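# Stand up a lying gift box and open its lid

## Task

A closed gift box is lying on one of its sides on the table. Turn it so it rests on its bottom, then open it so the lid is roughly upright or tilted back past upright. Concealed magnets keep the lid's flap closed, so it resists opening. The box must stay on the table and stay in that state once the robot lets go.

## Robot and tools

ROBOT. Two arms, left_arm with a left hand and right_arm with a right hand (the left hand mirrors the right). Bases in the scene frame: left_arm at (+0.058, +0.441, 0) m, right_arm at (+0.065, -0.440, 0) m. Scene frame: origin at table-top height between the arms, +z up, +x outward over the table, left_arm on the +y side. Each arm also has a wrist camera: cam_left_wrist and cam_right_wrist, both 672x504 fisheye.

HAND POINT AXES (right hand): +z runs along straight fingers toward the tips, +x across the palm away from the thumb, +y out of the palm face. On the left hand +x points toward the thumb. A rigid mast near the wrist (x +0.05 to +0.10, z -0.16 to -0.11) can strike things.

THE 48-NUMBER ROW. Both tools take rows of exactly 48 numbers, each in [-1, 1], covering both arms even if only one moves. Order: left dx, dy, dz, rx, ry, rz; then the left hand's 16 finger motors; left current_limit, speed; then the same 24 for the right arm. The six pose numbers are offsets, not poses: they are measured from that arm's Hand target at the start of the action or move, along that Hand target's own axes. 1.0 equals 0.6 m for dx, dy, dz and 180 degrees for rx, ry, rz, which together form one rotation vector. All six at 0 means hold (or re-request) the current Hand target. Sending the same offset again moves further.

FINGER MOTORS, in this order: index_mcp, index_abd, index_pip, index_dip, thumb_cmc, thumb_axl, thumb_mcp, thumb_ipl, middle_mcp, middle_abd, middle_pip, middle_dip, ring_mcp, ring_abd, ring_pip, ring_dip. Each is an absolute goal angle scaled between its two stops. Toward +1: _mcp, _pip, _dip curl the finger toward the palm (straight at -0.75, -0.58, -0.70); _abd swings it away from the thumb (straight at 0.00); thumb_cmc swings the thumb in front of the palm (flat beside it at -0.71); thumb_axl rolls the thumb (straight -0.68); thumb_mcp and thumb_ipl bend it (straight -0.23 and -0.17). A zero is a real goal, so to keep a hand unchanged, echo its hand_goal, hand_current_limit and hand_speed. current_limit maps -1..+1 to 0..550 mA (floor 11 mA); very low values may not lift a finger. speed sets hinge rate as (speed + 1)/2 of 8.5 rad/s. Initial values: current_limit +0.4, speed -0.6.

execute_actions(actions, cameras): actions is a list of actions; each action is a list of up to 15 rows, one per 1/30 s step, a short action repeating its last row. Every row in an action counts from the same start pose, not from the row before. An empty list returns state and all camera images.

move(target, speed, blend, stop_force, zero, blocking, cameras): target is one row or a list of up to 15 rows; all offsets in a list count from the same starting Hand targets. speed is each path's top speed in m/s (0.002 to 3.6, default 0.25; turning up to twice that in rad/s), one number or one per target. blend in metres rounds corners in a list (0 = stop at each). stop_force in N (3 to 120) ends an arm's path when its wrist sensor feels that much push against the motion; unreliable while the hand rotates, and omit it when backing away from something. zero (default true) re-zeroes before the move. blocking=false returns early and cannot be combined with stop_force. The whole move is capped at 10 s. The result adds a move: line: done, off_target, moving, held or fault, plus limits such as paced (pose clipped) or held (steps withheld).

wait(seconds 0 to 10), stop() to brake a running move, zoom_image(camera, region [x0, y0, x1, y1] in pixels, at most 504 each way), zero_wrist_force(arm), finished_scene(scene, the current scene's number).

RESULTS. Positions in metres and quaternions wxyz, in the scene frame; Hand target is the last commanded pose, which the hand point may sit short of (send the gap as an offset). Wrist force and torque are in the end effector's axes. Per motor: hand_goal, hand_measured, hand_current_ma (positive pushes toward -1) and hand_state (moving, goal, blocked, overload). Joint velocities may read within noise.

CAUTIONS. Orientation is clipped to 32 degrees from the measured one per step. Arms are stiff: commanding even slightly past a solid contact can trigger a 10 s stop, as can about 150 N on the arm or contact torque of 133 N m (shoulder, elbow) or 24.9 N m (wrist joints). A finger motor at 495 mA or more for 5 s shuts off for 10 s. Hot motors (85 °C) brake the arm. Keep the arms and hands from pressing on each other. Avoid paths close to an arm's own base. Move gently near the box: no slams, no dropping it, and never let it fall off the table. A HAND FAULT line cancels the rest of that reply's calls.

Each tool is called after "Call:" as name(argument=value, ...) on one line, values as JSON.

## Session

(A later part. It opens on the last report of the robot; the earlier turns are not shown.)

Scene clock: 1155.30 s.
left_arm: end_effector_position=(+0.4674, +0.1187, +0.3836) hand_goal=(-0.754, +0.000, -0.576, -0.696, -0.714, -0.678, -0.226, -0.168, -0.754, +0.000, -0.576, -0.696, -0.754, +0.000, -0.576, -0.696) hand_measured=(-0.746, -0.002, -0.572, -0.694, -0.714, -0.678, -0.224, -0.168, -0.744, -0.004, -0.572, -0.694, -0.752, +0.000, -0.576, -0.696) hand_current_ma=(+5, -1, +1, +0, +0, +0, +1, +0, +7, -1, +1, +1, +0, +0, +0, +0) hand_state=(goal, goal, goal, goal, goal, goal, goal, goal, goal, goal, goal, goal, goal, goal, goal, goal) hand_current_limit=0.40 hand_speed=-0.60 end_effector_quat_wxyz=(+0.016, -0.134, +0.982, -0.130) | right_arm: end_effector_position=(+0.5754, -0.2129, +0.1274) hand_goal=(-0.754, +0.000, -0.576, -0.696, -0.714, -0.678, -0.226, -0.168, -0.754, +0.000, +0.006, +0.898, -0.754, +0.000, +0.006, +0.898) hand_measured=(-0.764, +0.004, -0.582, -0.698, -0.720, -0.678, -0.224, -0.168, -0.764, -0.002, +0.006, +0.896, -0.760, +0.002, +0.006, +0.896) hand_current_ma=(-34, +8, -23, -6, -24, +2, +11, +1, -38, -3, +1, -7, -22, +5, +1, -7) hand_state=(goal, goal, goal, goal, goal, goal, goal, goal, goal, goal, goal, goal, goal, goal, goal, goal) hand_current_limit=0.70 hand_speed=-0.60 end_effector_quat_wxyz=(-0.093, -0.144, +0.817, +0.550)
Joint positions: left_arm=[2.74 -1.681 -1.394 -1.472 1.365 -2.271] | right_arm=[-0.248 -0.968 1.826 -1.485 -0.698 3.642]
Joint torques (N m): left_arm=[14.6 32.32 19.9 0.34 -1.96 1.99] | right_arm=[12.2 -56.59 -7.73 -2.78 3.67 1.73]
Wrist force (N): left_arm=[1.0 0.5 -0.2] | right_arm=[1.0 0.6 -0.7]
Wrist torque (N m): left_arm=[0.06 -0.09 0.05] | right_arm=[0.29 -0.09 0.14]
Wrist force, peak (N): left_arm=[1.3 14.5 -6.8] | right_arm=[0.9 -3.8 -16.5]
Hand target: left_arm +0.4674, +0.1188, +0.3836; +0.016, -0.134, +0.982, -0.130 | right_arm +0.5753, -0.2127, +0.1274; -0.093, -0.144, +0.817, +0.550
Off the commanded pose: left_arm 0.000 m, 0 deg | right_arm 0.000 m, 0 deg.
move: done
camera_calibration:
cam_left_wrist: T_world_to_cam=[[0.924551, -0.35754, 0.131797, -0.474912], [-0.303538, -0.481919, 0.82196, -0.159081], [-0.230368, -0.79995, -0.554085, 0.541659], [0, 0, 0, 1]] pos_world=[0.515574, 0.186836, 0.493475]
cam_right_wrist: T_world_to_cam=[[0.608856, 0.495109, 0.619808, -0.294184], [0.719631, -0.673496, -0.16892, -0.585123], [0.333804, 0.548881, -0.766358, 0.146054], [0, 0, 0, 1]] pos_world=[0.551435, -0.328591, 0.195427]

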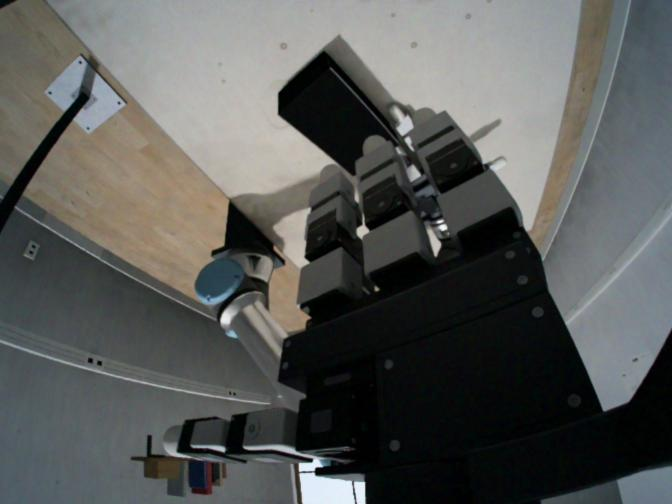

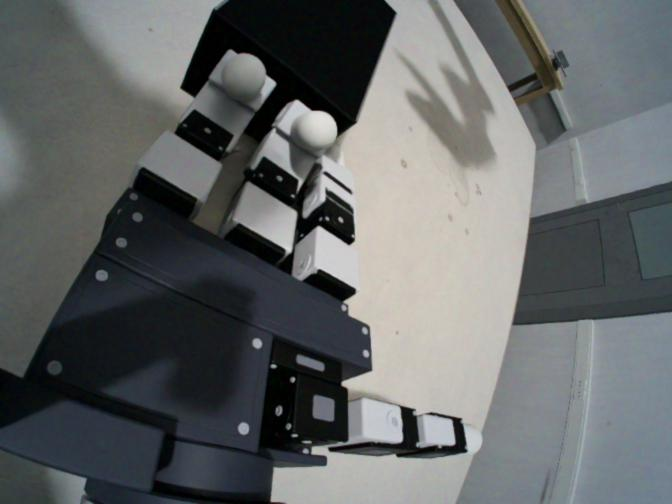

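Call:
move(target=[[0,0,0,0,0,0,-0.754,0,-0.576,-0.696,-0.714,-0.678,-0.226,-0.168,-0.754,0,-0.576,-0.696,-0.754,0,-0.576,-0.696,0.4,-0.6,0,-0.0125,-0.0309,0,0,0,-0.754,0,-0.576,-0.696,-0.714,-0.678,-0.226,-0.168,0.48,0,0.74,-0.3,0.48,0,0.74,-0.3,0.7,-0.6],[0,0,0,0,0,0,-0.754,0,-0.576,-0.696,-0.714,-0.678,-0.226,-0.168,-0.754,0,-0.576,-0.696,-0.754,0,-0.576,-0.696,0.4,-0.6,0.0183,0.0063,0.0155,0,0,0,-0.754,0,-0.576,-0.696,-0.714,-0.678,-0.226,-0.168,0.48,0,0.74,-0.3,0.48,0,0.74,-0.3,0.7,-0.6],[0,0,0,0,0,0,-0.754,0,-0.576,-0.696,-0.714,-0.678,-0.226,-0.168,-0.754,0,-0.576,-0.696,-0.754,0,-0.576,-0.696,0.4,-0.6,0.0217,0.0927,0.0027,0,0,0,-0.754,0,-0.576,-0.696,-0.714,-0.678,-0.226,-0.168,0.48,0,0.74,-0.3,0.48,0,0.74,-0.3,0.7,-0.6]], speed=[0.05,0.03,0.04], cameras=["all"])

Call:
zoom_image(camera="cam_left_wrist", region=[260, 30, 460, 200])

Scene clock: 1259.27 s.
left_arm: end_effector_position=(+0.4674, +0.1188, +0.3836) hand_goal=(-0.754, +0.000, -0.576, -0.696, -0.714, -0.678, -0.226, -0.168, -0.754, +0.000, -0.576, -0.696, -0.754, +0.000, -0.576, -0.696) hand_measured=(-0.746, -0.002, -0.572, -0.694, -0.714, -0.678, -0.224, -0.168, -0.744, -0.004, -0.572, -0.694, -0.752, +0.000, -0.576, -0.696) hand_current_ma=(+5, -1, +1, +0, +0, +0, +1, +0, +7, -1, +1, +1, +0, +0, +0, +0) hand_state=(goal, goal, goal, goal, goal, goal, goal, goal, goal, goal, goal, goal, goal, goal, goal, goal) hand_current_limit=0.40 hand_speed=-0.60 end_effector_quat_wxyz=(+0.016, -0.134, +0.982, -0.130) | right_arm: end_effector_position=(+0.5552, -0.1961, +0.1779) hand_goal=(-0.754, +0.000, -0.576, -0.696, -0.714, -0.678, -0.226, -0.168, +0.480, +0.000, +0.740, -0.300, +0.480, +0.000, +0.740, -0.300) hand_measured=(-0.776, -0.002, -0.582, -0.698, -0.720, -0.678, -0.224, -0.168, +0.476, -0.002, +0.740, -0.296, +0.476, +0.002, +0.740, -0.296) hand_current_ma=(-86, -7, -22, -6, -24, +2, +11, +1, -17, -3, -1, +10, -17, +5, -1, +11) hand_state=(blocked, goal, goal, goal, goal, goal, goal, goal, goal, goal, goal, goal, goal, goal, goal, goal) hand_current_limit=0.70 hand_speed=-0.60 end_effector_quat_wxyz=(-0.093, -0.144, +0.817, +0.550)
Joint positions: left_arm=[2.74 -1.681 -1.394 -1.472 1.365 -2.271] | right_arm=[-0.227 -1.093 1.868 -1.418 -0.681 3.662]
Joint torques (N m): left_arm=[14.44 32.19 18.29 0.56 -2.05 1.85] | right_arm=[11.56 -52.9 -21.48 2.06 3.27 1.67]
Wrist force (N): left_arm=[0.8 0.2 0.0] | right_arm=[0.7 0.7 -0.1]
Wrist torque (N m): left_arm=[0.01 -0.06 0.05] | right_arm=[0.19 -0.18 0.15]
Wrist force, peak (N): left_arm=[1.1 0.6 0.2] | right_arm=[1.0 1.0 -0.8]
Hand target: left_arm +0.4674, +0.1188, +0.3836; +0.016, -0.134, +0.982, -0.130 | right_arm +0.5552, -0.1961, +0.1782; -0.093, -0.144, +0.817, +0.550
Off the commanded pose: left_arm 0.000 m, 0 deg | right_arm 0.000 m, 0 deg.
move: done
camera_calibration:
cam_left_wrist: T_world_to_cam=[[0.924551, -0.35754, 0.131797, -0.47482], [-0.303538, -0.481919, 0.82196, -0.159111], [-0.230368, -0.79995, -0.554085, 0.541636], [0, 0, 0, 1]] pos_world=[0.515474, 0.186836, 0.493475]
cam_right_wrist: T_world_to_cam=[[0.608852, 0.495103, 0.619817, -0.321567], [0.719585, -0.673572, -0.168814, -0.55075], [0.333911, 0.548793, -0.766374, 0.182273], [0, 0, 0, 1]] pos_world=[0.531235, -0.311791, 0.246027]

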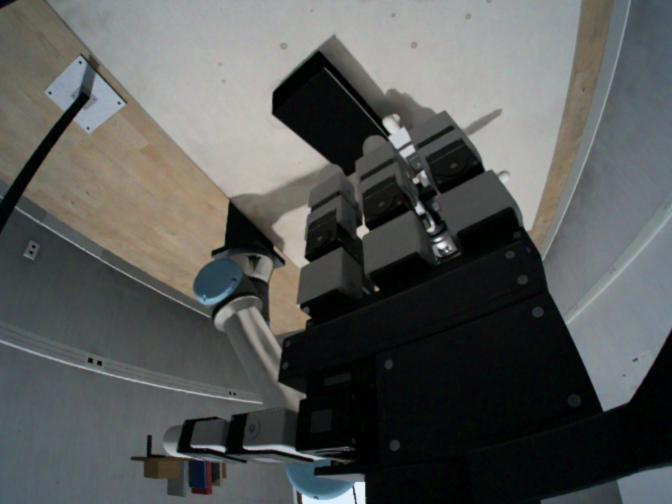

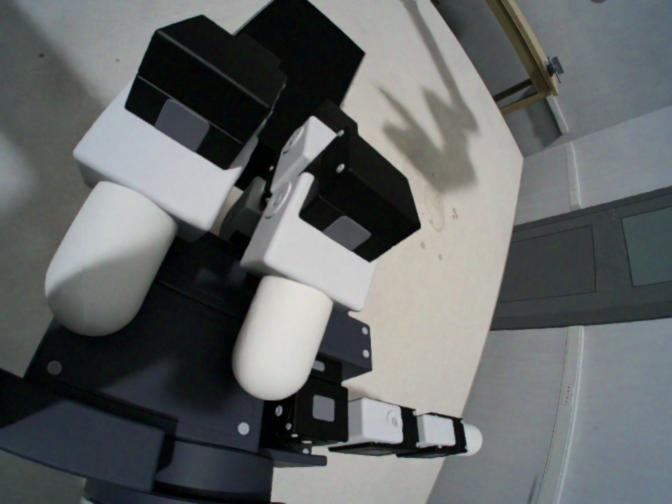

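Scaled by 2.520 from the camera's 672x504 image, which has a finer 960x720 frame.

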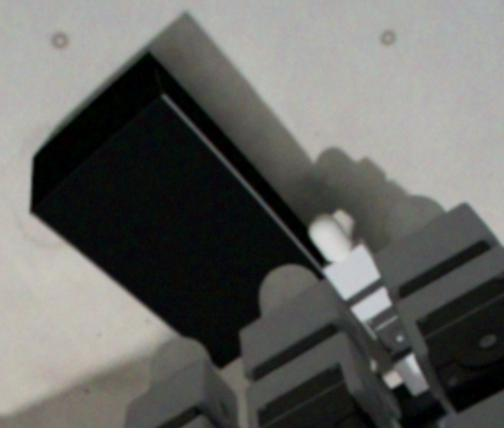

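Call:
move(target=[[0,0,0,0,0,0,-0.754,0,-0.576,-0.696,-0.714,-0.678,-0.226,-0.168,-0.754,0,-0.576,-0.696,-0.754,0,-0.576,-0.696,0.4,-0.6,0,0.0651,0.0128,0,0,0,-0.754,0,-0.576,-0.696,-0.714,-0.678,-0.226,-0.168,0.48,0,0.74,-0.3,0.48,0,0.74,-0.3,0.7,-0.6],[0,0,0,0,0,0,-0.754,0,-0.576,-0.696,-0.714,-0.678,-0.226,-0.168,-0.754,0,-0.576,-0.696,-0.754,0,-0.576,-0.696,0.4,-0.6,0,0.1245,0.042,0,0,0,-0.754,0,-0.576,-0.696,-0.714,-0.678,-0.226,-0.168,0.48,0,0.74,-0.3,0.48,0,0.74,-0.3,0.7,-0.6]], speed=0.04, blend=[0.01,0], cameras=["all"])

Call:
zoom_image(camera="cam_left_wrist", region=[260, 30, 460, 200])

Scene clock: 1272.20 s.
left_arm: end_effector_position=(+0.4674, +0.1188, +0.3836) hand_goal=(-0.754, +0.000, -0.576, -0.696, -0.714, -0.678, -0.226, -0.168, -0.754, +0.000, -0.576, -0.696, -0.754, +0.000, -0.576, -0.696) hand_measured=(-0.746, -0.002, -0.572, -0.694, -0.714, -0.678, -0.224, -0.168, -0.744, -0.004, -0.572, -0.694, -0.752, +0.000, -0.576, -0.696) hand_current_ma=(+5, -1, +1, +0, +0, +0, +1, +0, +7, -1, +1, +1, +0, +0, +0, +0) hand_state=(goal, goal, goal, goal, goal, goal, goal, goal, goal, goal, goal, goal, goal, goal, goal, goal) hand_current_limit=0.40 hand_speed=-0.60 end_effector_quat_wxyz=(+0.016, -0.134, +0.982, -0.130) | right_arm: end_effector_position=(+0.5374, -0.1479, +0.2376) hand_goal=(-0.754, +0.000, -0.576, -0.696, -0.714, -0.678, -0.226, -0.168, +0.480, +0.000, +0.740, -0.300, +0.480, +0.000, +0.740, -0.300) hand_measured=(-0.776, -0.004, -0.582, -0.698, -0.720, -0.678, -0.224, -0.168, +0.476, -0.002, +0.740, -0.296, +0.476, +0.002, +0.740, -0.296) hand_current_ma=(-85, -8, -22, -6, -24, +2, +11, +1, -17, -3, -1, +10, -17, +5, -1, +11) hand_state=(blocked, goal, goal, goal, goal, goal, goal, goal, goal, goal, goal, goal, goal, goal, goal, goal) hand_current_limit=0.70 hand_speed=-0.60 end_effector_quat_wxyz=(-0.093, -0.144, +0.817, +0.550)
Joint positions: left_arm=[2.74 -1.681 -1.394 -1.472 1.365 -2.271] | right_arm=[-0.144 -1.222 1.884 -1.373 -0.616 3.748]
Joint torques (N m): left_arm=[13.99 32.2 19.1 0.87 -1.96 1.86] | right_arm=[11.91 -48.99 -12.11 0.47 3.52 1.65]
Wrist force (N): left_arm=[0.7 0.4 0.1] | right_arm=[0.8 1.0 0.2]
Wrist torque (N m): left_arm=[0.03 -0.06 0.04] | right_arm=[0.20 -0.14 0.16]
Wrist force, peak (N): left_arm=[1.2 0.4 0.0] | right_arm=[0.9 1.3 0.3]
Hand target: left_arm +0.4674, +0.1188, +0.3836; +0.016, -0.134, +0.982, -0.130 | right_arm +0.5374, -0.1477, +0.2378; -0.093, -0.144, +0.817, +0.550
Off the commanded pose: left_arm 0.000 m, 0 deg | right_arm 0.000 m, 0 deg.
move: done
camera_calibration:
cam_left_wrist: T_world_to_cam=[[0.924551, -0.35754, 0.131797, -0.47482], [-0.303538, -0.481919, 0.82196, -0.159111], [-0.230368, -0.79995, -0.554085, 0.541636], [0, 0, 0, 1]] pos_world=[0.515474, 0.186836, 0.493475]
cam_right_wrist: T_world_to_cam=[[0.608901, 0.495068, 0.619797, -0.371685], [0.719594, -0.673527, -0.168958, -0.495417], [0.333804, 0.548881, -0.766358, 0.207557], [0, 0, 0, 1]] pos_world=[0.513535, -0.263591, 0.305727]

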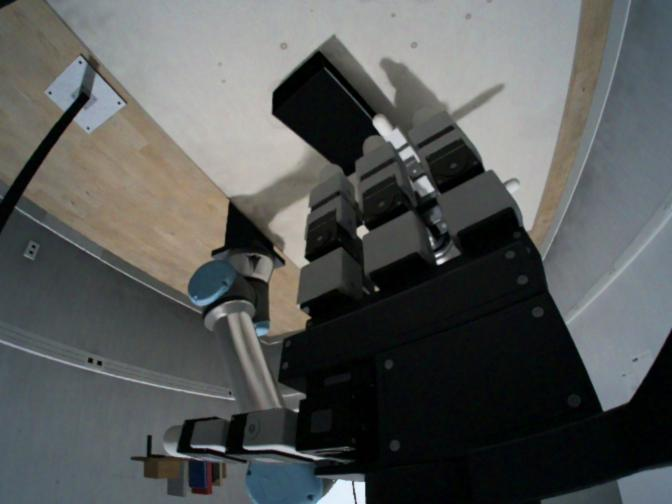

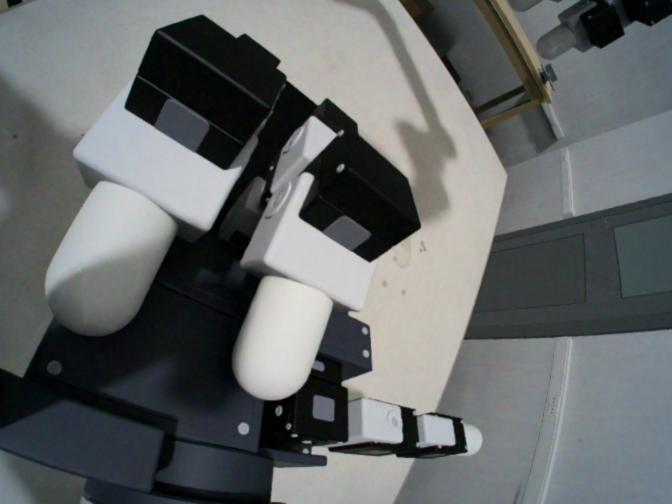

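Scaled by 2.520 from the camera's 672x504 image, which has a finer 960x720 frame.

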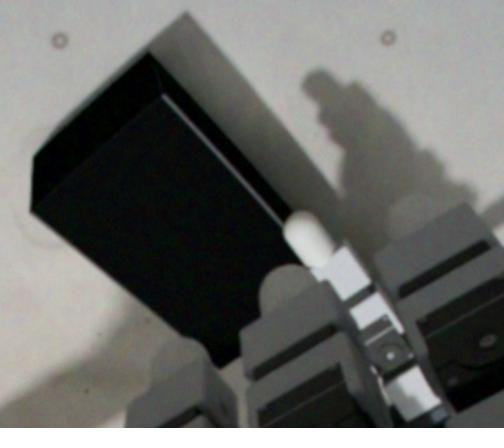

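Call:
move(target=[[0,0,0,0,0,0,-0.754,0,-0.576,-0.696,-0.714,-0.678,-0.226,-0.168,-0.754,0,-0.576,-0.696,-0.754,0,-0.576,-0.696,0.4,-0.6,-0.083,0,0.0014,0,0,0,-0.754,0,-0.576,-0.696,-0.714,-0.678,-0.226,-0.168,0.48,0,0.74,-0.3,0.48,0,0.74,-0.3,0.7,-0.6],[0.199,-0.298,0.218,-0.1338,0,0.4823,-0.754,0,-0.576,-0.696,-0.714,-0.678,-0.226,-0.168,-0.754,0,-0.576,-0.696,-0.754,0,-0.576,-0.696,0.4,-0.6,-0.062,-0.2115,-0.0373,0,0,0,-0.754,0,-0.576,-0.696,-0.714,-0.678,-0.226,-0.168,0.48,0,0.74,-0.3,0.48,0,0.74,-0.3,0.7,-0.6],[0.1467,-0.2468,0.464,-0.1338,0,0.4823,-0.754,0,-0.576,-0.696,-0.714,-0.678,-0.226,-0.168,-0.754,0,-0.576,-0.696,-0.754,0,-0.576,-0.696,0.4,-0.6,-0.042,-0.2115,-0.0373,0,0,0,-0.754,0,-0.576,-0.696,-0.714,-0.678,-0.226,-0.168,0.48,0,0.74,-0.3,0.48,0,0.74,-0.3,0.7,-0.6]], speed=[0.1,0.2,0.1], cameras=["all"])

Scene clock: 1366.13 s.
left_arm: end_effector_position=(+0.4391, -0.1126, +0.1539) hand_goal=(-0.754, +0.000, -0.576, -0.696, -0.714, -0.678, -0.226, -0.168, -0.754, +0.000, -0.576, -0.696, -0.754, +0.000, -0.576, -0.696) hand_measured=(-0.754, -0.002, -0.574, -0.694, -0.714, -0.678, -0.224, -0.168, -0.752, -0.002, -0.574, -0.694, -0.754, +0.000, -0.576, -0.696) hand_current_ma=(+0, -1, +0, +0, +0, +0, +1, +0, +0, -1, +1, +1, +0, +0, +0, +0) hand_state=(goal, goal, goal, goal, goal, goal, goal, goal, goal, goal, goal, goal, goal, goal, goal, goal) hand_current_limit=0.40 hand_speed=-0.60 end_effector_quat_wxyz=(+0.075, +0.572, +0.810, +0.104) | right_arm: end_effector_position=(+0.5850, -0.2035, +0.1289) hand_goal=(-0.754, +0.000, -0.576, -0.696, -0.714, -0.678, -0.226, -0.168, +0.480, +0.000, +0.740, -0.300, +0.480, +0.000, +0.740, -0.300) hand_measured=(-0.774, -0.002, -0.582, -0.698, -0.722, -0.678, -0.224, -0.168, +0.476, -0.002, +0.740, -0.296, +0.476, +0.002, +0.740, -0.296) hand_current_ma=(-84, -8, -22, -6, -24, +2, +11, +1, -17, -3, -1, +10, -17, +5, -1, +11) hand_state=(blocked, goal, goal, goal, goal, goal, goal, goal, goal, goal, goal, goal, goal, goal, goal, goal) hand_current_limit=0.70 hand_speed=-0.60 end_effector_quat_wxyz=(-0.093, -0.144, +0.817, +0.550)
Joint positions: left_arm=[2.172 -2.094 -1.534 -1.019 1.82 -1.312] | right_arm=[-0.227 -0.955 1.799 -1.486 -0.682 3.661]
Joint torques (N m): left_arm=[14.76 33.89 16.13 4.13 -1 1.91] | right_arm=[-13.01 -57.34 -9.12 -2.85 -1.29 -0.8]
Wrist force (N): left_arm=[0.0 0.2 -0.2] | right_arm=[0.7 0.7 0.1]
Wrist torque (N m): left_arm=[0.12 -0.01 -0.03] | right_arm=[0.15 -0.12 0.27]
Wrist force, peak (N): left_arm=[-0.1 0.6 -1.1] | right_arm=[1.3 1.3 0.1]
Hand target: left_arm +0.4391, -0.1126, +0.1537; +0.075, +0.572, +0.810, +0.104 | right_arm +0.5850, -0.2035, +0.1289; -0.093, -0.144, +0.817, +0.550
Off the commanded pose: left_arm 0.000 m, 0 deg | right_arm 0.000 m, 0 deg.
move: done
camera_calibration:
cam_left_wrist: T_world_to_cam=[[-0.281574, -0.943263, -0.175985, 0.00992529], [-0.84012, 0.153739, 0.520156, 0.263208], [-0.463588, 0.294311, -0.835743, 0.491705], [0, 0, 0, 1]] pos_world=[0.45187, -0.175818, 0.275777]
cam_right_wrist: T_world_to_cam=[[0.608852, 0.495103, 0.619817, -0.305676], [0.719585, -0.673572, -0.168814, -0.58545], [0.333911, 0.548793, -0.766374, 0.138831], [0, 0, 0, 1]] pos_world=[0.561035, -0.319191, 0.197027]

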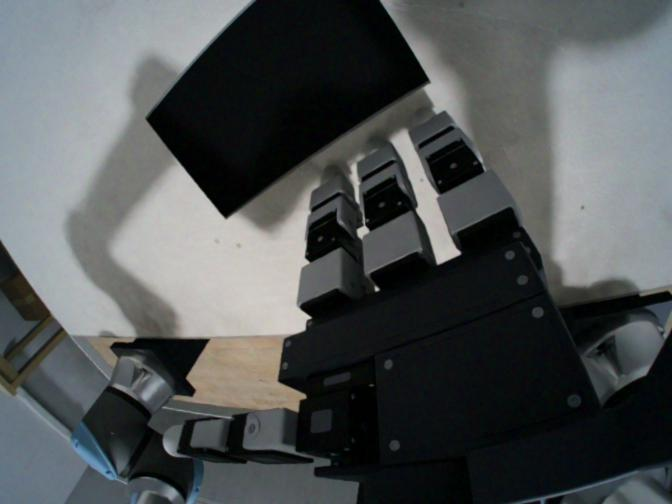

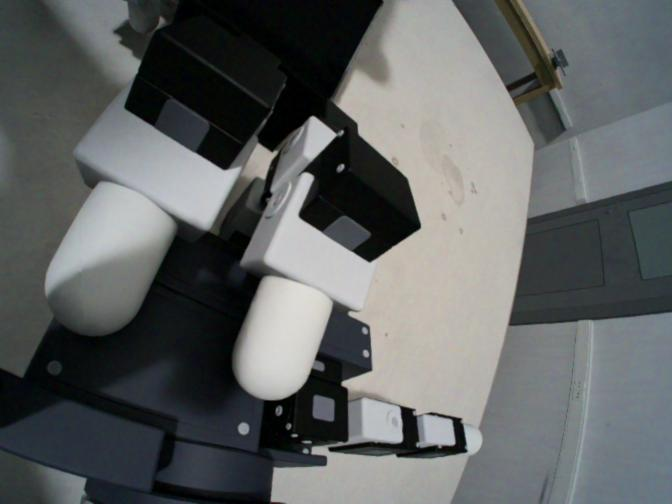

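Call:
move(target=[0,0.032,0.0086,0,0,0,-0.754,0,-0.576,-0.696,-0.714,-0.678,-0.226,-0.168,-0.754,0,-0.576,-0.696,-0.754,0,-0.576,-0.696,0.7,-0.6,0,0,0,0,0,0,-0.754,0,-0.576,-0.696,-0.714,-0.678,-0.226,-0.168,0.48,0,0.74,-0.3,0.48,0,0.74,-0.3,0.7,-0.6], speed=0.02, stop_force=3)

Call:
move(target=[0,0,0,0,0,0,-0.754,0,-0.576,-0.696,-0.714,-0.678,-0.226,-0.168,-0.754,0,-0.576,-0.696,-0.754,0,-0.576,-0.696,0.7,-0.6,0.1,0,0,0,0,0,-0.754,0,-0.576,-0.696,-0.714,-0.678,-0.226,-0.168,0.48,0,0.74,-0.3,0.48,0,0.74,-0.3,0.8,-0.6], speed=0.015, stop_force=5, cameras=["all"])

Scene clock: 1398.23 s.
left_arm: end_effector_position=(+0.4579, -0.1060, +0.1536) hand_goal=(-0.754, +0.000, -0.576, -0.696, -0.714, -0.678, -0.226, -0.168, -0.754, +0.000, -0.576, -0.696, -0.754, +0.000, -0.576, -0.696) hand_measured=(-0.756, -0.002, -0.576, -0.694, -0.714, -0.678, -0.224, -0.168, -0.756, -0.002, -0.576, -0.694, -0.756, +0.000, -0.576, -0.696) hand_current_ma=(-1, +0, +0, +0, +0, +0, +1, +0, -1, -1, +0, +0, +0, +0, +0, +0) hand_state=(goal, goal, goal, goal, goal, goal, goal, goal, goal, goal, goal, goal, goal, goal, goal, goal) hand_current_limit=0.70 hand_speed=-0.60 end_effector_quat_wxyz=(+0.075, +0.572, +0.810, +0.104) | right_arm: end_effector_position=(+0.5850, -0.2035, +0.1289) hand_goal=(-0.754, +0.000, -0.576, -0.696, -0.714, -0.678, -0.226, -0.168, +0.480, +0.000, +0.740, -0.300, +0.480, +0.000, +0.740, -0.300) hand_measured=(-0.774, -0.002, -0.582, -0.698, -0.722, -0.678, -0.224, -0.168, +0.476, -0.002, +0.740, -0.296, +0.476, +0.002, +0.740, -0.296) hand_current_ma=(-84, -8, -22, -6, -24, +2, +11, +1, -17, -3, -1, +10, -17, +5, -1, +11) hand_state=(blocked, goal, goal, goal, goal, goal, goal, goal, goal, goal, goal, goal, goal, goal, goal, goal) hand_current_limit=0.70 hand_speed=-0.60 end_effector_quat_wxyz=(-0.093, -0.144, +0.817, +0.550)
Joint positions: left_arm=[2.201 -2.098 -1.53 -1.011 1.818 -1.282] | right_arm=[-0.227 -0.955 1.799 -1.486 -0.682 3.661]
Joint torques (N m): left_arm=[15.16 32.01 29.15 4.34 -0.79 2.04] | right_arm=[-13.04 -57.45 -8.79 -2.86 -1.45 -0.64]
Wrist force (N): left_arm=[0.2 -0.5 -1.5] | right_arm=[0.6 1.1 0.3]
Wrist torque (N m): left_arm=[0.26 -0.08 0.01] | right_arm=[0.17 -0.11 0.26]
Wrist force, peak (N): left_arm=[0.0 -0.5 -1.7] | right_arm=[1.0 1.1 0.0]
Hand target: left_arm +0.4579, -0.1060, +0.1536; +0.075, +0.572, +0.810, +0.104 | right_arm +0.5850, -0.2035, +0.1289; -0.093, -0.144, +0.817, +0.550
Off the commanded pose: left_arm 0.000 m, 0 deg | right_arm 0.000 m, 0 deg.
move: done

Scene clock: 1401.83 s.
left_arm: end_effector_position=(+0.4579, -0.1060, +0.1536) hand_goal=(-0.754, +0.000, -0.576, -0.696, -0.714, -0.678, -0.226, -0.168, -0.754, +0.000, -0.576, -0.696, -0.754, +0.000, -0.576, -0.696) hand_measured=(-0.764, -0.008, -0.580, -0.696, -0.714, -0.678, -0.224, -0.168, -0.770, -0.010, -0.584, -0.698, -0.776, -0.008, -0.588, -0.700) hand_current_ma=(-6, -4, -1, +0, +0, +0, +1, +0, -15, -4, -3, +0, -23, -4, -9, -1) hand_state=(goal, goal, goal, goal, goal, goal, goal, goal, goal, goal, goal, goal, blocked, goal, goal, goal) hand_current_limit=0.70 hand_speed=-0.60 end_effector_quat_wxyz=(+0.075, +0.572, +0.810, +0.104) | right_arm: end_effector_position=(+0.5511, -0.2157, +0.1287) hand_goal=(-0.754, +0.000, -0.576, -0.696, -0.714, -0.678, -0.226, -0.168, +0.480, +0.000, +0.740, -0.300, +0.480, +0.000, +0.740, -0.300) hand_measured=(-0.774, -0.070, -0.582, -0.698, -0.722, -0.678, -0.224, -0.168, +0.476, -0.002, +0.740, -0.296, +0.476, +0.002, +0.740, -0.296) hand_current_ma=(-84, -255, -22, -6, -24, +2, +11, +1, -17, -3, -1, +10, -17, +5, -1, +11) hand_state=(blocked, blocked, goal, goal, goal, goal, goal, goal, goal, goal, goal, goal, goal, goal, goal, goal) hand_current_limit=0.80 hand_speed=-0.60 end_effector_quat_wxyz=(-0.093, -0.144, +0.817, +0.550)
Joint positions: left_arm=[2.201 -2.098 -1.53 -1.011 1.818 -1.282] | right_arm=[-0.264 -1.009 1.898 -1.505 -0.711 3.627]
Joint torques (N m): left_arm=[14.93 33.41 27.64 4.21 0.71 1.88] | right_arm=[12.59 -24.94 -19.3 2.4 2.51 1.62]
Wrist force (N): left_arm=[1.2 -2.8 -5.0] | right_arm=[-1.4 0.3 -1.1]
Wrist torque (N m): left_arm=[0.72 -0.03 0.16] | right_arm=[0.24 -0.38 0.04]
Wrist force, peak (N): left_arm=[2.1 -3.3 -5.5] | right_arm=[-4.5 0.2 -2.2]
Hand target: left_arm +0.4579, -0.1060, +0.1536; +0.075, +0.572, +0.810, +0.104 | right_arm +0.5511, -0.2157, +0.1287; -0.093, -0.144, +0.817, +0.550 (not the last commanded pose)
Off the commanded pose: left_arm 0.000 m, 0 deg | right_arm 0.024 m, 0 deg.
move: contact (right_arm)
camera_calibration:
cam_left_wrist: T_world_to_cam=[[-0.28153, -0.943291, -0.175907, 0.0213439], [-0.840127, 0.153743, 0.520143, 0.278151], [-0.463602, 0.29422, -0.835768, 0.498226], [0, 0, 0, 1]] pos_world=[0.47067, -0.169218, 0.275477]
cam_right_wrist: T_world_to_cam=[[0.608836, 0.495075, 0.619855, -0.27888], [0.719607, -0.673536, -0.168865, -0.569297], [0.333894, 0.548863, -0.766332, 0.156716], [0, 0, 0, 1]] pos_world=[0.527135, -0.331391, 0.196827]

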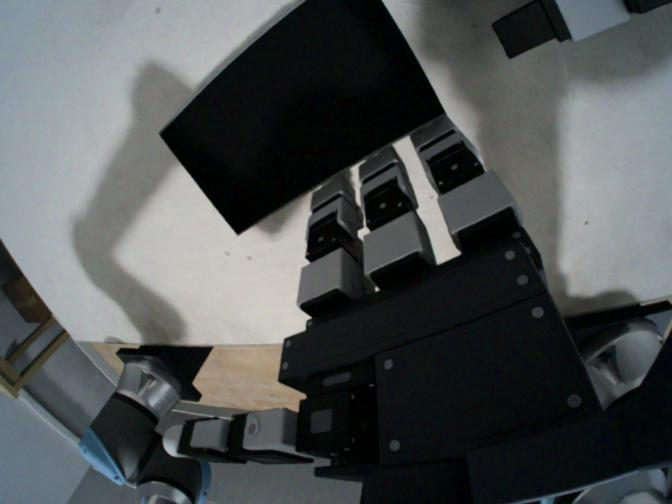

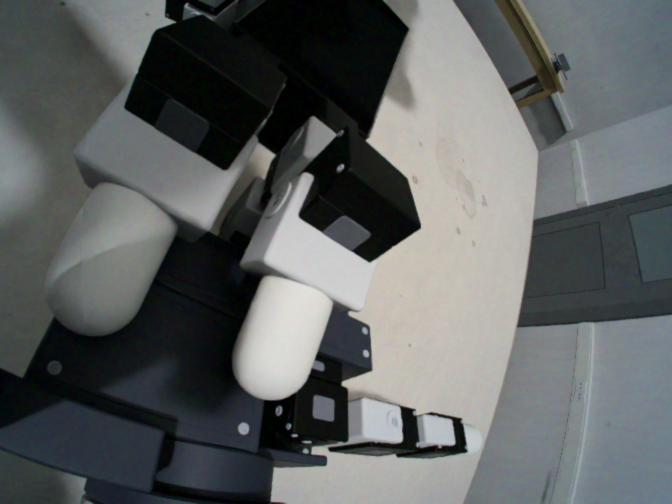

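Call:
move(target=[0,0,0,0,0,0,-0.754,0,-0.576,-0.696,-0.714,-0.678,-0.226,-0.168,-0.754,0,-0.576,-0.696,-0.754,0,-0.576,-0.696,0.7,-0.6,0,0.0464,-0.0187,0,0,0,-0.754,0,-0.576,-0.696,-0.714,-0.678,-0.226,-0.168,0.48,0,0.74,-0.3,0.48,0,0.74,-0.3,0.8,-0.6], speed=0.02, stop_force=12, cameras=["all"])

Call:
zoom_image(camera="cam_left_wrist", region=[340, 0, 500, 140])

Call:
zoom_image(camera="cam_right_wrist", region=[250, 0, 450, 150])

Scene clock: 1413.67 s.
left_arm: end_effector_position=(+0.4579, -0.1060, +0.1536) hand_goal=(-0.754, +0.000, -0.576, -0.696, -0.714, -0.678, -0.226, -0.168, -0.754, +0.000, -0.576, -0.696, -0.754, +0.000, -0.576, -0.696) hand_measured=(-0.762, -0.004, -0.580, -0.698, -0.714, -0.678, -0.224, -0.168, -0.770, -0.006, -0.584, -0.698, -0.776, -0.006, -0.590, -0.700) hand_current_ma=(-5, -1, -1, +0, +0, +0, +1, +0, -15, -2, -3, -1, -24, -2, -10, -2) hand_state=(goal, goal, goal, goal, goal, goal, goal, goal, goal, goal, goal, goal, blocked, goal, goal, goal) hand_current_limit=0.70 hand_speed=-0.60 end_effector_quat_wxyz=(+0.075, +0.572, +0.810, +0.104) | right_arm: end_effector_position=(+0.5509, -0.2156, +0.1587) hand_goal=(-0.754, +0.000, -0.576, -0.696, -0.714, -0.678, -0.226, -0.168, +0.480, +0.000, +0.740, -0.300, +0.480, +0.000, +0.740, -0.300) hand_measured=(-0.780, -0.050, -0.584, -0.698, -0.722, -0.678, -0.224, -0.168, +0.476, -0.002, +0.740, -0.296, +0.476, +0.002, +0.740, -0.296) hand_current_ma=(-110, -179, -31, -6, -24, +2, +11, +1, -17, -3, -1, +10, -17, +5, -1, +11) hand_state=(blocked, blocked, goal, goal, goal, goal, goal, goal, goal, goal, goal, goal, goal, goal, goal, goal) hand_current_limit=0.80 hand_speed=-0.60 end_effector_quat_wxyz=(-0.093, -0.144, +0.817, +0.550)
Joint positions: left_arm=[2.201 -2.098 -1.53 -1.011 1.818 -1.282] | right_arm=[-0.264 -1.066 1.885 -1.436 -0.711 3.627]
Joint torques (N m): left_arm=[14.87 38.02 21.57 3.85 2.41 1.56] | right_arm=[-4.75 -53.57 -20.98 2.15 -0.95 -0.27]
Wrist force (N): left_arm=[0.2 -2.2 -0.2] | right_arm=[-0.8 0.2 0.0]
Wrist torque (N m): left_arm=[0.28 0.00 0.10] | right_arm=[0.19 -0.27 0.09]
Wrist force, peak (N): left_arm=[1.5 -3.1 -5.2] | right_arm=[-1.7 0.5 -1.1]
Hand target: left_arm +0.4579, -0.1060, +0.1536; +0.075, +0.572, +0.810, +0.104 | right_arm +0.5509, -0.2156, +0.1587; -0.093, -0.144, +0.817, +0.550
Off the commanded pose: left_arm 0.000 m, 0 deg | right_arm 0.000 m, 0 deg.
move: done
camera_calibration:
cam_left_wrist: T_world_to_cam=[[-0.28153, -0.943291, -0.175907, 0.0213439], [-0.840127, 0.153743, 0.520143, 0.278151], [-0.463602, 0.29422, -0.835768, 0.498226], [0, 0, 0, 1]] pos_world=[0.47067, -0.169218, 0.275477]
cam_right_wrist: T_world_to_cam=[[0.608836, 0.495075, 0.619855, -0.297403], [0.719607, -0.673536, -0.168865, -0.564019], [0.333894, 0.548863, -0.766332, 0.179718], [0, 0, 0, 1]] pos_world=[0.526935, -0.331291, 0.226827]

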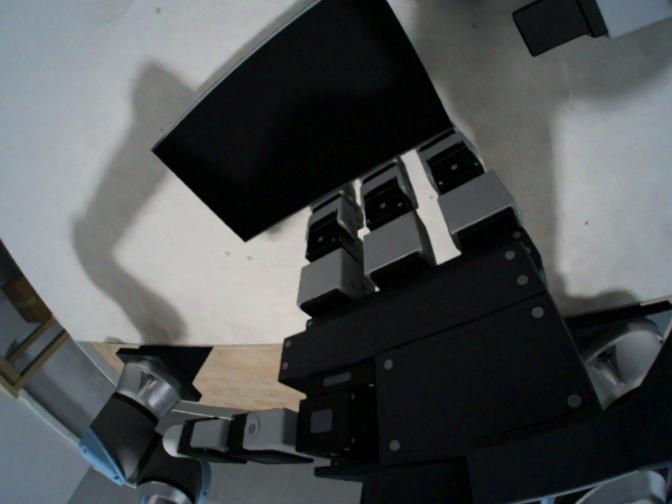

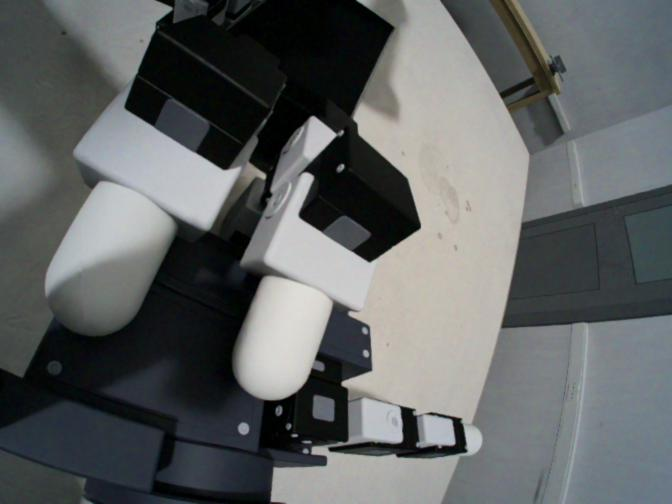

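Scaled by 3.150 from the camera's 672x504 image, which has a finer 960x720 frame.

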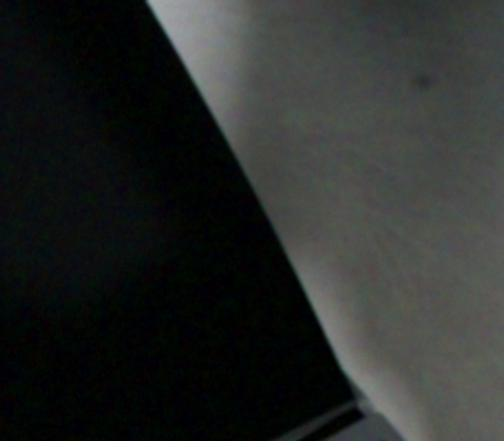

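Scaled by 2.520 from the camera's 672x504 image, which has a finer 960x720 frame.

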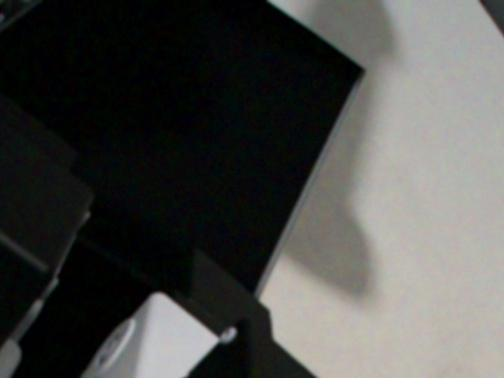

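Call:
move(target=[0,0,0,0,0,0,-0.754,0,-0.576,-0.696,-0.714,-0.678,-0.226,-0.168,-0.754,0,-0.576,-0.696,-0.754,0,-0.576,-0.696,0.7,-0.6,0.015,0.0464,-0.0187,0,0,0,-0.754,0,-0.576,-0.696,-0.714,-0.678,-0.226,-0.168,0.48,0,0.74,-0.3,0.48,0,0.74,-0.3,0.8,-0.6], speed=0.03, stop_force=15, cameras=["all"])

Call:
zoom_image(camera="cam_left_wrist", region=[130, 0, 500, 260])

Call:
zoom_image(camera="cam_right_wrist", region=[150, 0, 450, 220])

Scene clock: 1434.80 s.
left_arm: end_effector_position=(+0.4579, -0.1060, +0.1536) hand_goal=(-0.754, +0.000, -0.576, -0.696, -0.714, -0.678, -0.226, -0.168, -0.754, +0.000, -0.576, -0.696, -0.754, +0.000, -0.576, -0.696) hand_measured=(-0.770, -0.002, -0.580, -0.698, -0.714, -0.678, -0.224, -0.168, -0.784, -0.004, -0.584, -0.696, -0.800, -0.004, -0.590, -0.694) hand_current_ma=(-13, -1, -2, +0, +0, +0, +1, +0, -37, -1, -5, +0, -75, -1, -10, +0) hand_state=(goal, goal, goal, goal, goal, goal, goal, goal, blocked, goal, goal, goal, blocked, goal, goal, goal) hand_current_limit=0.70 hand_speed=-0.60 end_effector_quat_wxyz=(+0.075, +0.572, +0.810, +0.104) | right_arm: end_effector_position=(+0.5422, -0.2186, +0.1887) hand_goal=(-0.754, +0.000, -0.576, -0.696, -0.714, -0.678, -0.226, -0.168, +0.480, +0.000, +0.740, -0.300, +0.480, +0.000, +0.740, -0.300) hand_measured=(-0.796, -0.110, -0.592, -0.700, -0.722, -0.678, -0.224, -0.168, +0.476, -0.002, +0.740, -0.296, +0.476, +0.002, +0.740, -0.296) hand_current_ma=(-178, -423, -62, -14, -24, +2, +11, +1, -17, -3, -1, +10, -17, +5, -1, +11) hand_state=(blocked, blocked, goal, goal, goal, goal, goal, goal, goal, goal, goal, goal, goal, goal, goal, goal) hand_current_limit=0.80 hand_speed=-0.60 end_effector_quat_wxyz=(-0.093, -0.144, +0.817, +0.550)
Joint positions: left_arm=[2.201 -2.098 -1.53 -1.011 1.818 -1.282] | right_arm=[-0.274 -1.134 1.891 -1.367 -0.72 3.618]
Joint torques (N m): left_arm=[15.06 41.39 20.66 3.38 2.54 1.04] | right_arm=[-11.95 -51.12 -6.84 3.3 -3.53 -0.82]
Wrist force (N): left_arm=[1.9 -9.2 -1.5] | right_arm=[-6.8 -1.0 -1.2]
Wrist torque (N m): left_arm=[0.53 -0.06 0.54] | right_arm=[0.36 -0.90 -0.36]
Wrist force, peak (N): left_arm=[1.9 -9.3 -1.7] | right_arm=[-6.9 -1.0 -1.5]
Hand target: left_arm +0.4579, -0.1060, +0.1536; +0.075, +0.572, +0.810, +0.104 | right_arm +0.5422, -0.2186, +0.1887; -0.093, -0.144, +0.817, +0.550
Off the commanded pose: left_arm 0.000 m, 0 deg | right_arm 0.000 m, 0 deg.
move: done
camera_calibration:
cam_left_wrist: T_world_to_cam=[[-0.28153, -0.943291, -0.175907, 0.0213439], [-0.840127, 0.153743, 0.520143, 0.278151], [-0.463602, 0.29422, -0.835768, 0.498226], [0, 0, 0, 1]] pos_world=[0.47067, -0.169218, 0.275477]
cam_right_wrist: T_world_to_cam=[[0.608836, 0.495075, 0.619855, -0.309155], [0.719607, -0.673536, -0.168865, -0.55473], [0.333894, 0.548863, -0.766332, 0.207183], [0, 0, 0, 1]] pos_world=[0.518235, -0.334291, 0.256727]

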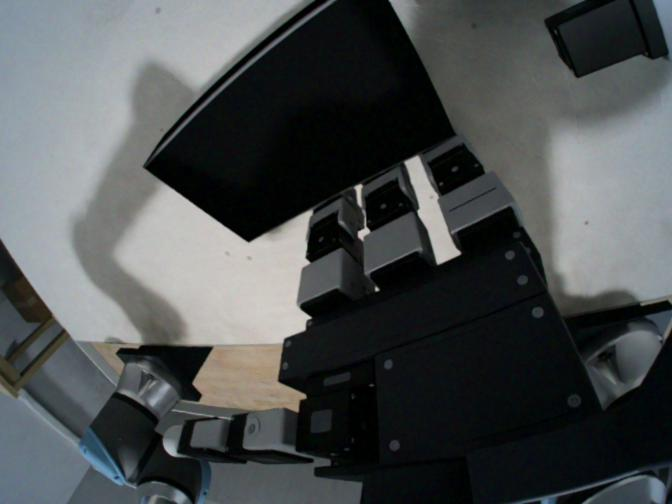

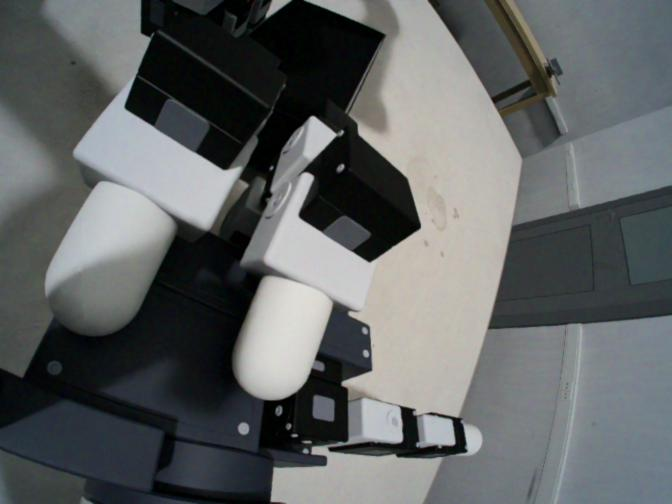

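Scaled by 1.362 from the camera's 672x504 image, which has a finer 960x720 frame.

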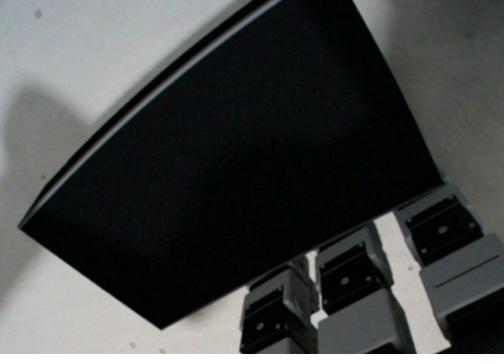

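Scaled by 1.680 from the camera's 672x504 image, which has a finer 960x720 frame.

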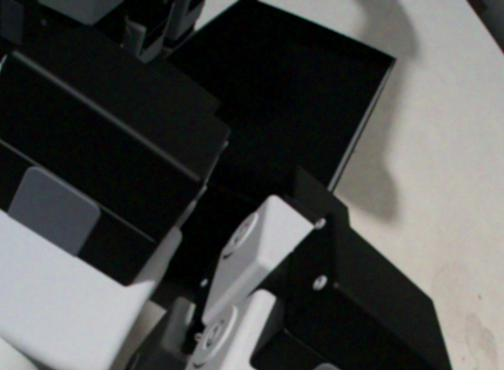

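Call:
move(target=[0,0,0,0,0,0,-0.754,0,-0.576,-0.696,-0.714,-0.678,-0.226,-0.168,-0.754,0,-0.576,-0.696,-0.754,0,-0.576,-0.696,0.7,-0.6,0,0.0773,-0.0312,0,0,0,-0.754,0,-0.576,-0.696,-0.714,-0.678,-0.226,-0.168,0.48,0,0.74,-0.3,0.48,0,0.74,-0.3,0.8,-0.6], speed=0.04, cameras=["all"])

Call:
zoom_image(camera="cam_left_wrist", region=[130, 0, 500, 260])

Call:
zoom_image(camera="cam_right_wrist", region=[200, 0, 450, 180])

Scene clock: 1459.87 s.
left_arm: end_effector_position=(+0.4579, -0.1060, +0.1536) hand_goal=(-0.754, +0.000, -0.576, -0.696, -0.714, -0.678, -0.226, -0.168, -0.754, +0.000, -0.576, -0.696, -0.754, +0.000, -0.576, -0.696) hand_measured=(-0.758, -0.002, -0.578, -0.698, -0.714, -0.678, -0.224, -0.168, -0.760, -0.004, -0.580, -0.696, -0.758, -0.002, -0.580, -0.694) hand_current_ma=(-2, -1, -1, +0, +0, +0, +1, +0, -2, -1, -1, +0, -2, +0, -1, +0) hand_state=(goal, goal, goal, goal, goal, goal, goal, goal, goal, goal, goal, goal, goal, goal, goal, goal) hand_current_limit=0.70 hand_speed=-0.60 end_effector_quat_wxyz=(+0.075, +0.572, +0.810, +0.104) | right_arm: end_effector_position=(+0.5418, -0.2186, +0.2385) hand_goal=(-0.754, +0.000, -0.576, -0.696, -0.714, -0.678, -0.226, -0.168, +0.480, +0.000, +0.740, -0.300, +0.480, +0.000, +0.740, -0.300) hand_measured=(-0.772, -0.004, -0.582, -0.700, -0.722, -0.678, -0.224, -0.168, +0.476, -0.002, +0.740, -0.296, +0.476, +0.002, +0.740, -0.296) hand_current_ma=(-74, -8, -20, -10, -24, +2, +11, +1, -16, -3, -1, +10, -17, +5, -1, +11) hand_state=(goal, goal, goal, goal, goal, goal, goal, goal, goal, goal, goal, goal, goal, goal, goal, goal) hand_current_limit=0.80 hand_speed=-0.60 end_effector_quat_wxyz=(-0.093, -0.144, +0.817, +0.550)
Joint positions: left_arm=[2.201 -2.098 -1.53 -1.011 1.818 -1.282] | right_arm=[-0.274 -1.213 1.848 -1.244 -0.72 3.618]
Joint torques (N m): left_arm=[12.76 41.28 28.5 2.91 1.78 0.66] | right_arm=[-12.91 -49.78 -24.31 1.95 -0.22 -0.79]
Wrist force (N): left_arm=[0.3 0.1 -0.6] | right_arm=[0.9 0.8 -0.2]
Wrist torque (N m): left_arm=[0.15 -0.05 0.00] | right_arm=[0.18 -0.12 0.27]
Wrist force, peak (N): left_arm=[1.8 -9.4 -1.5] | right_arm=[-6.9 -1.2 -1.5]
Hand target: left_arm +0.4579, -0.1060, +0.1536; +0.075, +0.572, +0.810, +0.104 | right_arm +0.5418, -0.2186, +0.2387; -0.093, -0.144, +0.817, +0.550
Off the commanded pose: left_arm 0.000 m, 0 deg | right_arm 0.000 m, 0 deg.
move: done
camera_calibration:
cam_left_wrist: T_world_to_cam=[[-0.281522, -0.943296, -0.175893, 0.0213353], [-0.840152, 0.153758, 0.520099, 0.278177], [-0.463563, 0.294196, -0.835798, 0.498211], [0, 0, 0, 1]] pos_world=[0.47067, -0.169218, 0.275477]
cam_right_wrist: T_world_to_cam=[[0.60888, 0.495034, 0.619843, -0.339936], [0.719569, -0.673566, -0.168903, -0.546068], [0.333893, 0.548862, -0.766333, 0.245523], [0, 0, 0, 1]] pos_world=[0.517935, -0.334291, 0.306627]

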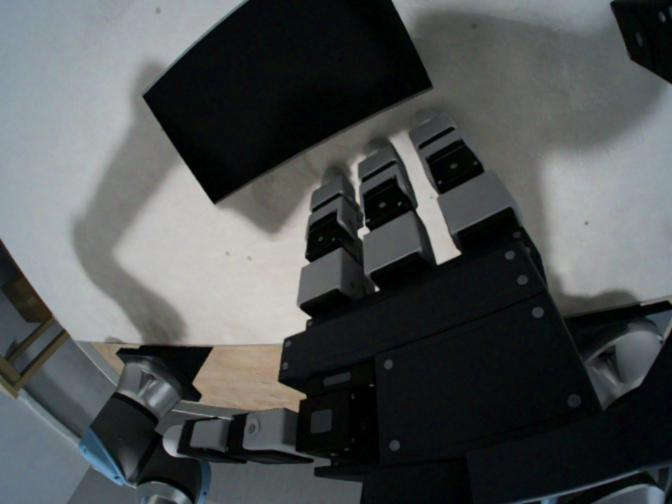

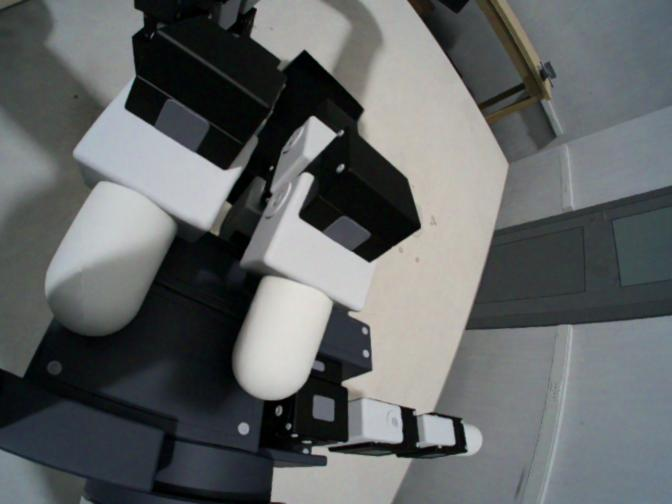

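Scaled by 1.362 from the camera's 672x504 image, which has a finer 960x720 frame.

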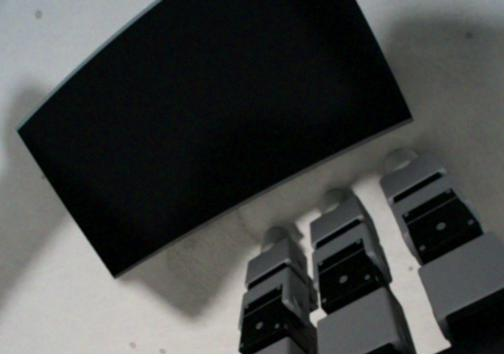

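Scaled by 2.016 from the camera's 672x504 image, which has a finer 960x720 frame.

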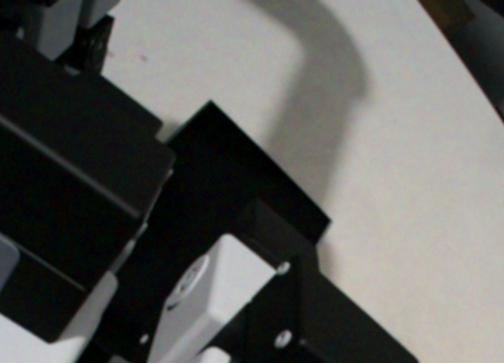

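Call:
move(target=[[0.016,-0.073,-0.05,-0.139,-0.009,0.011,-0.754,0,-0.576,-0.696,-0.714,-0.678,-0.226,-0.168,-0.754,0,-0.576,-0.696,-0.754,0,-0.576,-0.696,0.7,-0.6,-0.223,0.05,0.029,0.1036,0.3936,-0.2605,-0.754,0,-0.576,-0.696,-0.714,-0.678,-0.226,-0.168,-0.754,0,-0.576,-0.696,-0.754,0,-0.576,-0.696,0.7,-0.6],[0.032,-0.172,-0.0035,-0.2778,-0.0183,0.0219,-0.754,0,-0.576,-0.696,-0.714,-0.678,-0.226,-0.168,-0.754,0,-0.576,-0.696,-0.754,0,-0.576,-0.696,0.7,-0.6,-0.2258,-0.017,0.2637,0.1036,0.3936,-0.2605,-0.754,0,-0.576,-0.696,-0.714,-0.678,-0.226,-0.168,-0.754,0,-0.576,-0.696,-0.754,0,-0.576,-0.696,0.7,-0.6]], speed=0.2, cameras=["all"])

Scene clock: 1586.47 s.
left_arm: end_effector_position=(+0.4169, -0.1121, +0.1681) hand_goal=(-0.754, +0.000, -0.576, -0.696, -0.714, -0.678, -0.226, -0.168, -0.754, +0.000, -0.576, -0.696, -0.754, +0.000, -0.576, -0.696) hand_measured=(-0.758, -0.002, -0.578, -0.698, -0.716, -0.678, -0.224, -0.168, -0.758, -0.004, -0.580, -0.696, -0.758, -0.002, -0.580, -0.694) hand_current_ma=(-1, -1, -1, +0, -1, +0, +1, +0, -2, -1, -1, +0, -1, +0, -1, +0) hand_state=(goal, goal, goal, goal, goal, goal, goal, goal, goal, goal, goal, goal, goal, goal, goal, goal) hand_current_limit=0.70 hand_speed=-0.60 end_effector_quat_wxyz=(+0.182, +0.563, +0.770, +0.240) | right_arm: end_effector_position=(+0.6280, -0.1654, +0.2546) hand_goal=(-0.754, +0.000, -0.576, -0.696, -0.714, -0.678, -0.226, -0.168, -0.754, +0.000, -0.576, -0.696, -0.754, +0.000, -0.576, -0.696) hand_measured=(-0.770, -0.002, -0.582, -0.700, -0.722, -0.678, -0.224, -0.168, -0.760, -0.002, -0.576, -0.694, -0.760, +0.002, -0.576, -0.694) hand_current_ma=(-62, -7, -19, -10, -25, +2, +11, +1, -19, -3, +1, +6, -19, +5, +1, +7) hand_state=(goal, goal, goal, goal, goal, goal, goal, goal, goal, goal, goal, goal, goal, goal, goal, goal) hand_current_limit=0.70 hand_speed=-0.60 end_effector_quat_wxyz=(-0.258, -0.609, +0.672, +0.333)
Joint positions: left_arm=[2.052 -2.129 -1.633 -0.824 2.173 -1.369] | right_arm=[0.113 -0.609 0.594 -0.707 -1.356 3.249]
Joint torques (N m): left_arm=[-14.71 34.3 14.76 4.38 3.12 -1.59] | right_arm=[-12.53 -76.3 -14.81 -2.35 2.69 1.76]
Wrist force (N): left_arm=[-0.3 0.1 -1.1] | right_arm=[0.4 0.9 0.2]
Wrist torque (N m): left_arm=[0.24 0.02 0.02] | right_arm=[0.21 -0.05 0.13]
Wrist force, peak (N): left_arm=[-0.5 0.1 -1.1] | right_arm=[0.9 1.8 -3.9]
Hand target: left_arm +0.4169, -0.1121, +0.1681; +0.183, +0.563, +0.770, +0.240 (not the last commanded pose) | right_arm +0.6279, -0.1654, +0.2545; -0.258, -0.609, +0.672, +0.333 (not the last commanded pose)
Off the commanded pose: left_arm 0.072 m, 30 deg | right_arm 0.153 m, 22 deg.
move: held (right_arm; a check stopped the path), off_target (left_arm; braked when a check withheld steps of right_arm); path passed 0 of 2 targets; limits=held
pose unreachable (right arm): on one or more control steps of this call, first in action 0 (counted from 0), this arm could not follow its commanded pose, so it was not sent that pose on those steps. It may still have moved: this result reports where it is.
cause: moving toward the commanded pose would bring a part of the arm too close to another arm (a part of this arm just beyond joint 2 (shoulder lift) and a part of the left arm just beyond its joint 6 (wrist 3), along the way the arms are being sent, or toward where that arm still pushes).
camera_calibration:
cam_left_wrist: T_world_to_cam=[[-0.219939, -0.906806, -0.359624, 0.0158416], [-0.963448, 0.144118, 0.225825, 0.336891], [-0.152951, 0.396147, -0.905358, 0.38688], [0, 0, 0, 1]] pos_world=[0.387235, -0.187448, 0.279884]
cam_right_wrist: T_world_to_cam=[[-0.34578, 0.762005, 0.547526, 0.233441], [0.9353, 0.326653, 0.136061, -0.617165], [-0.0751718, 0.559148, -0.825653, 0.473548], [0, 0, 0, 1]] pos_world=[0.693551, -0.241068, 0.347143]

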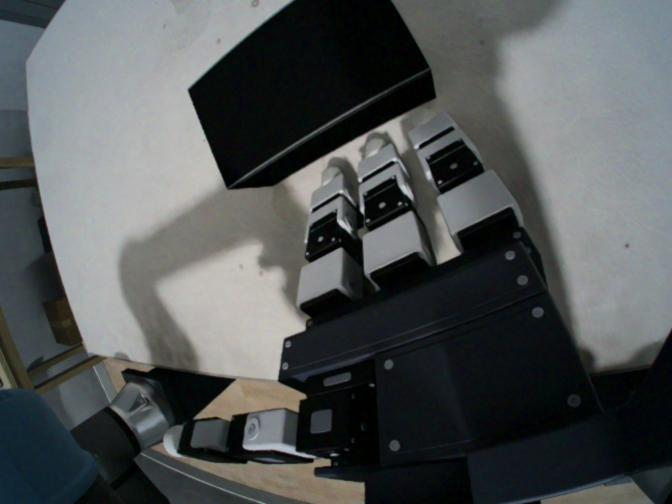

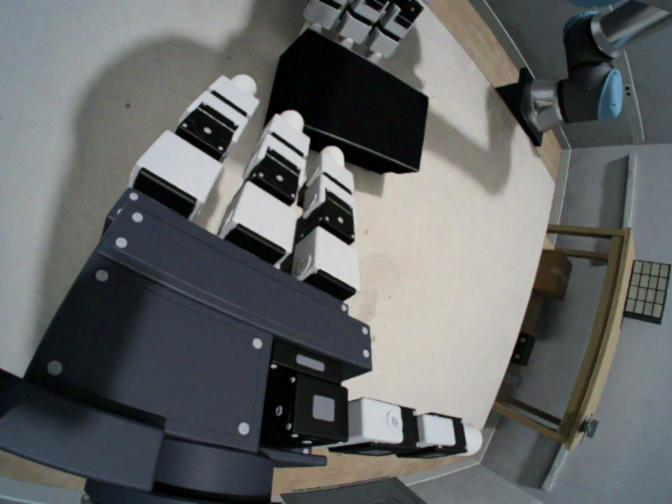

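Call:
zoom_image(camera="cam_right_wrist", region=[250, 10, 450, 190])

Call:
zoom_image(camera="cam_left_wrist", region=[180, 0, 450, 200])

Scaled by 2.520 from the camera's 672x504 image, which has a finer 960x720 frame.

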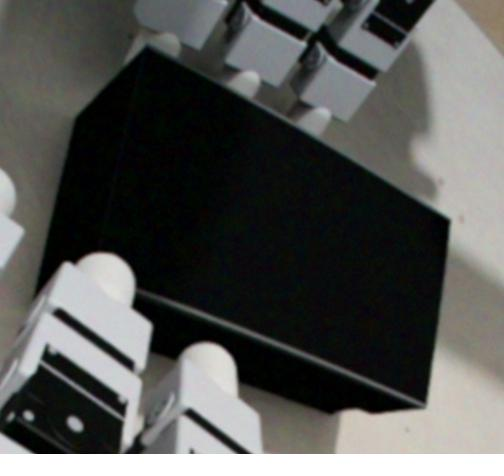

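Scaled by 1.867 from the camera's 672x504 image, which has a finer 960x720 frame.

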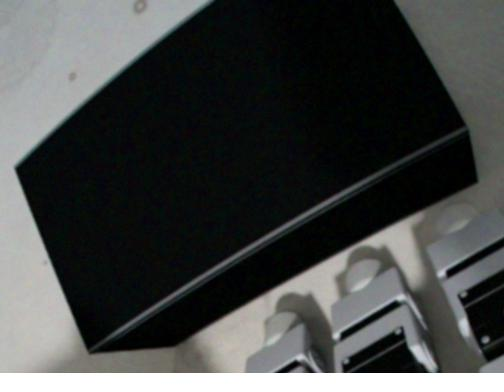

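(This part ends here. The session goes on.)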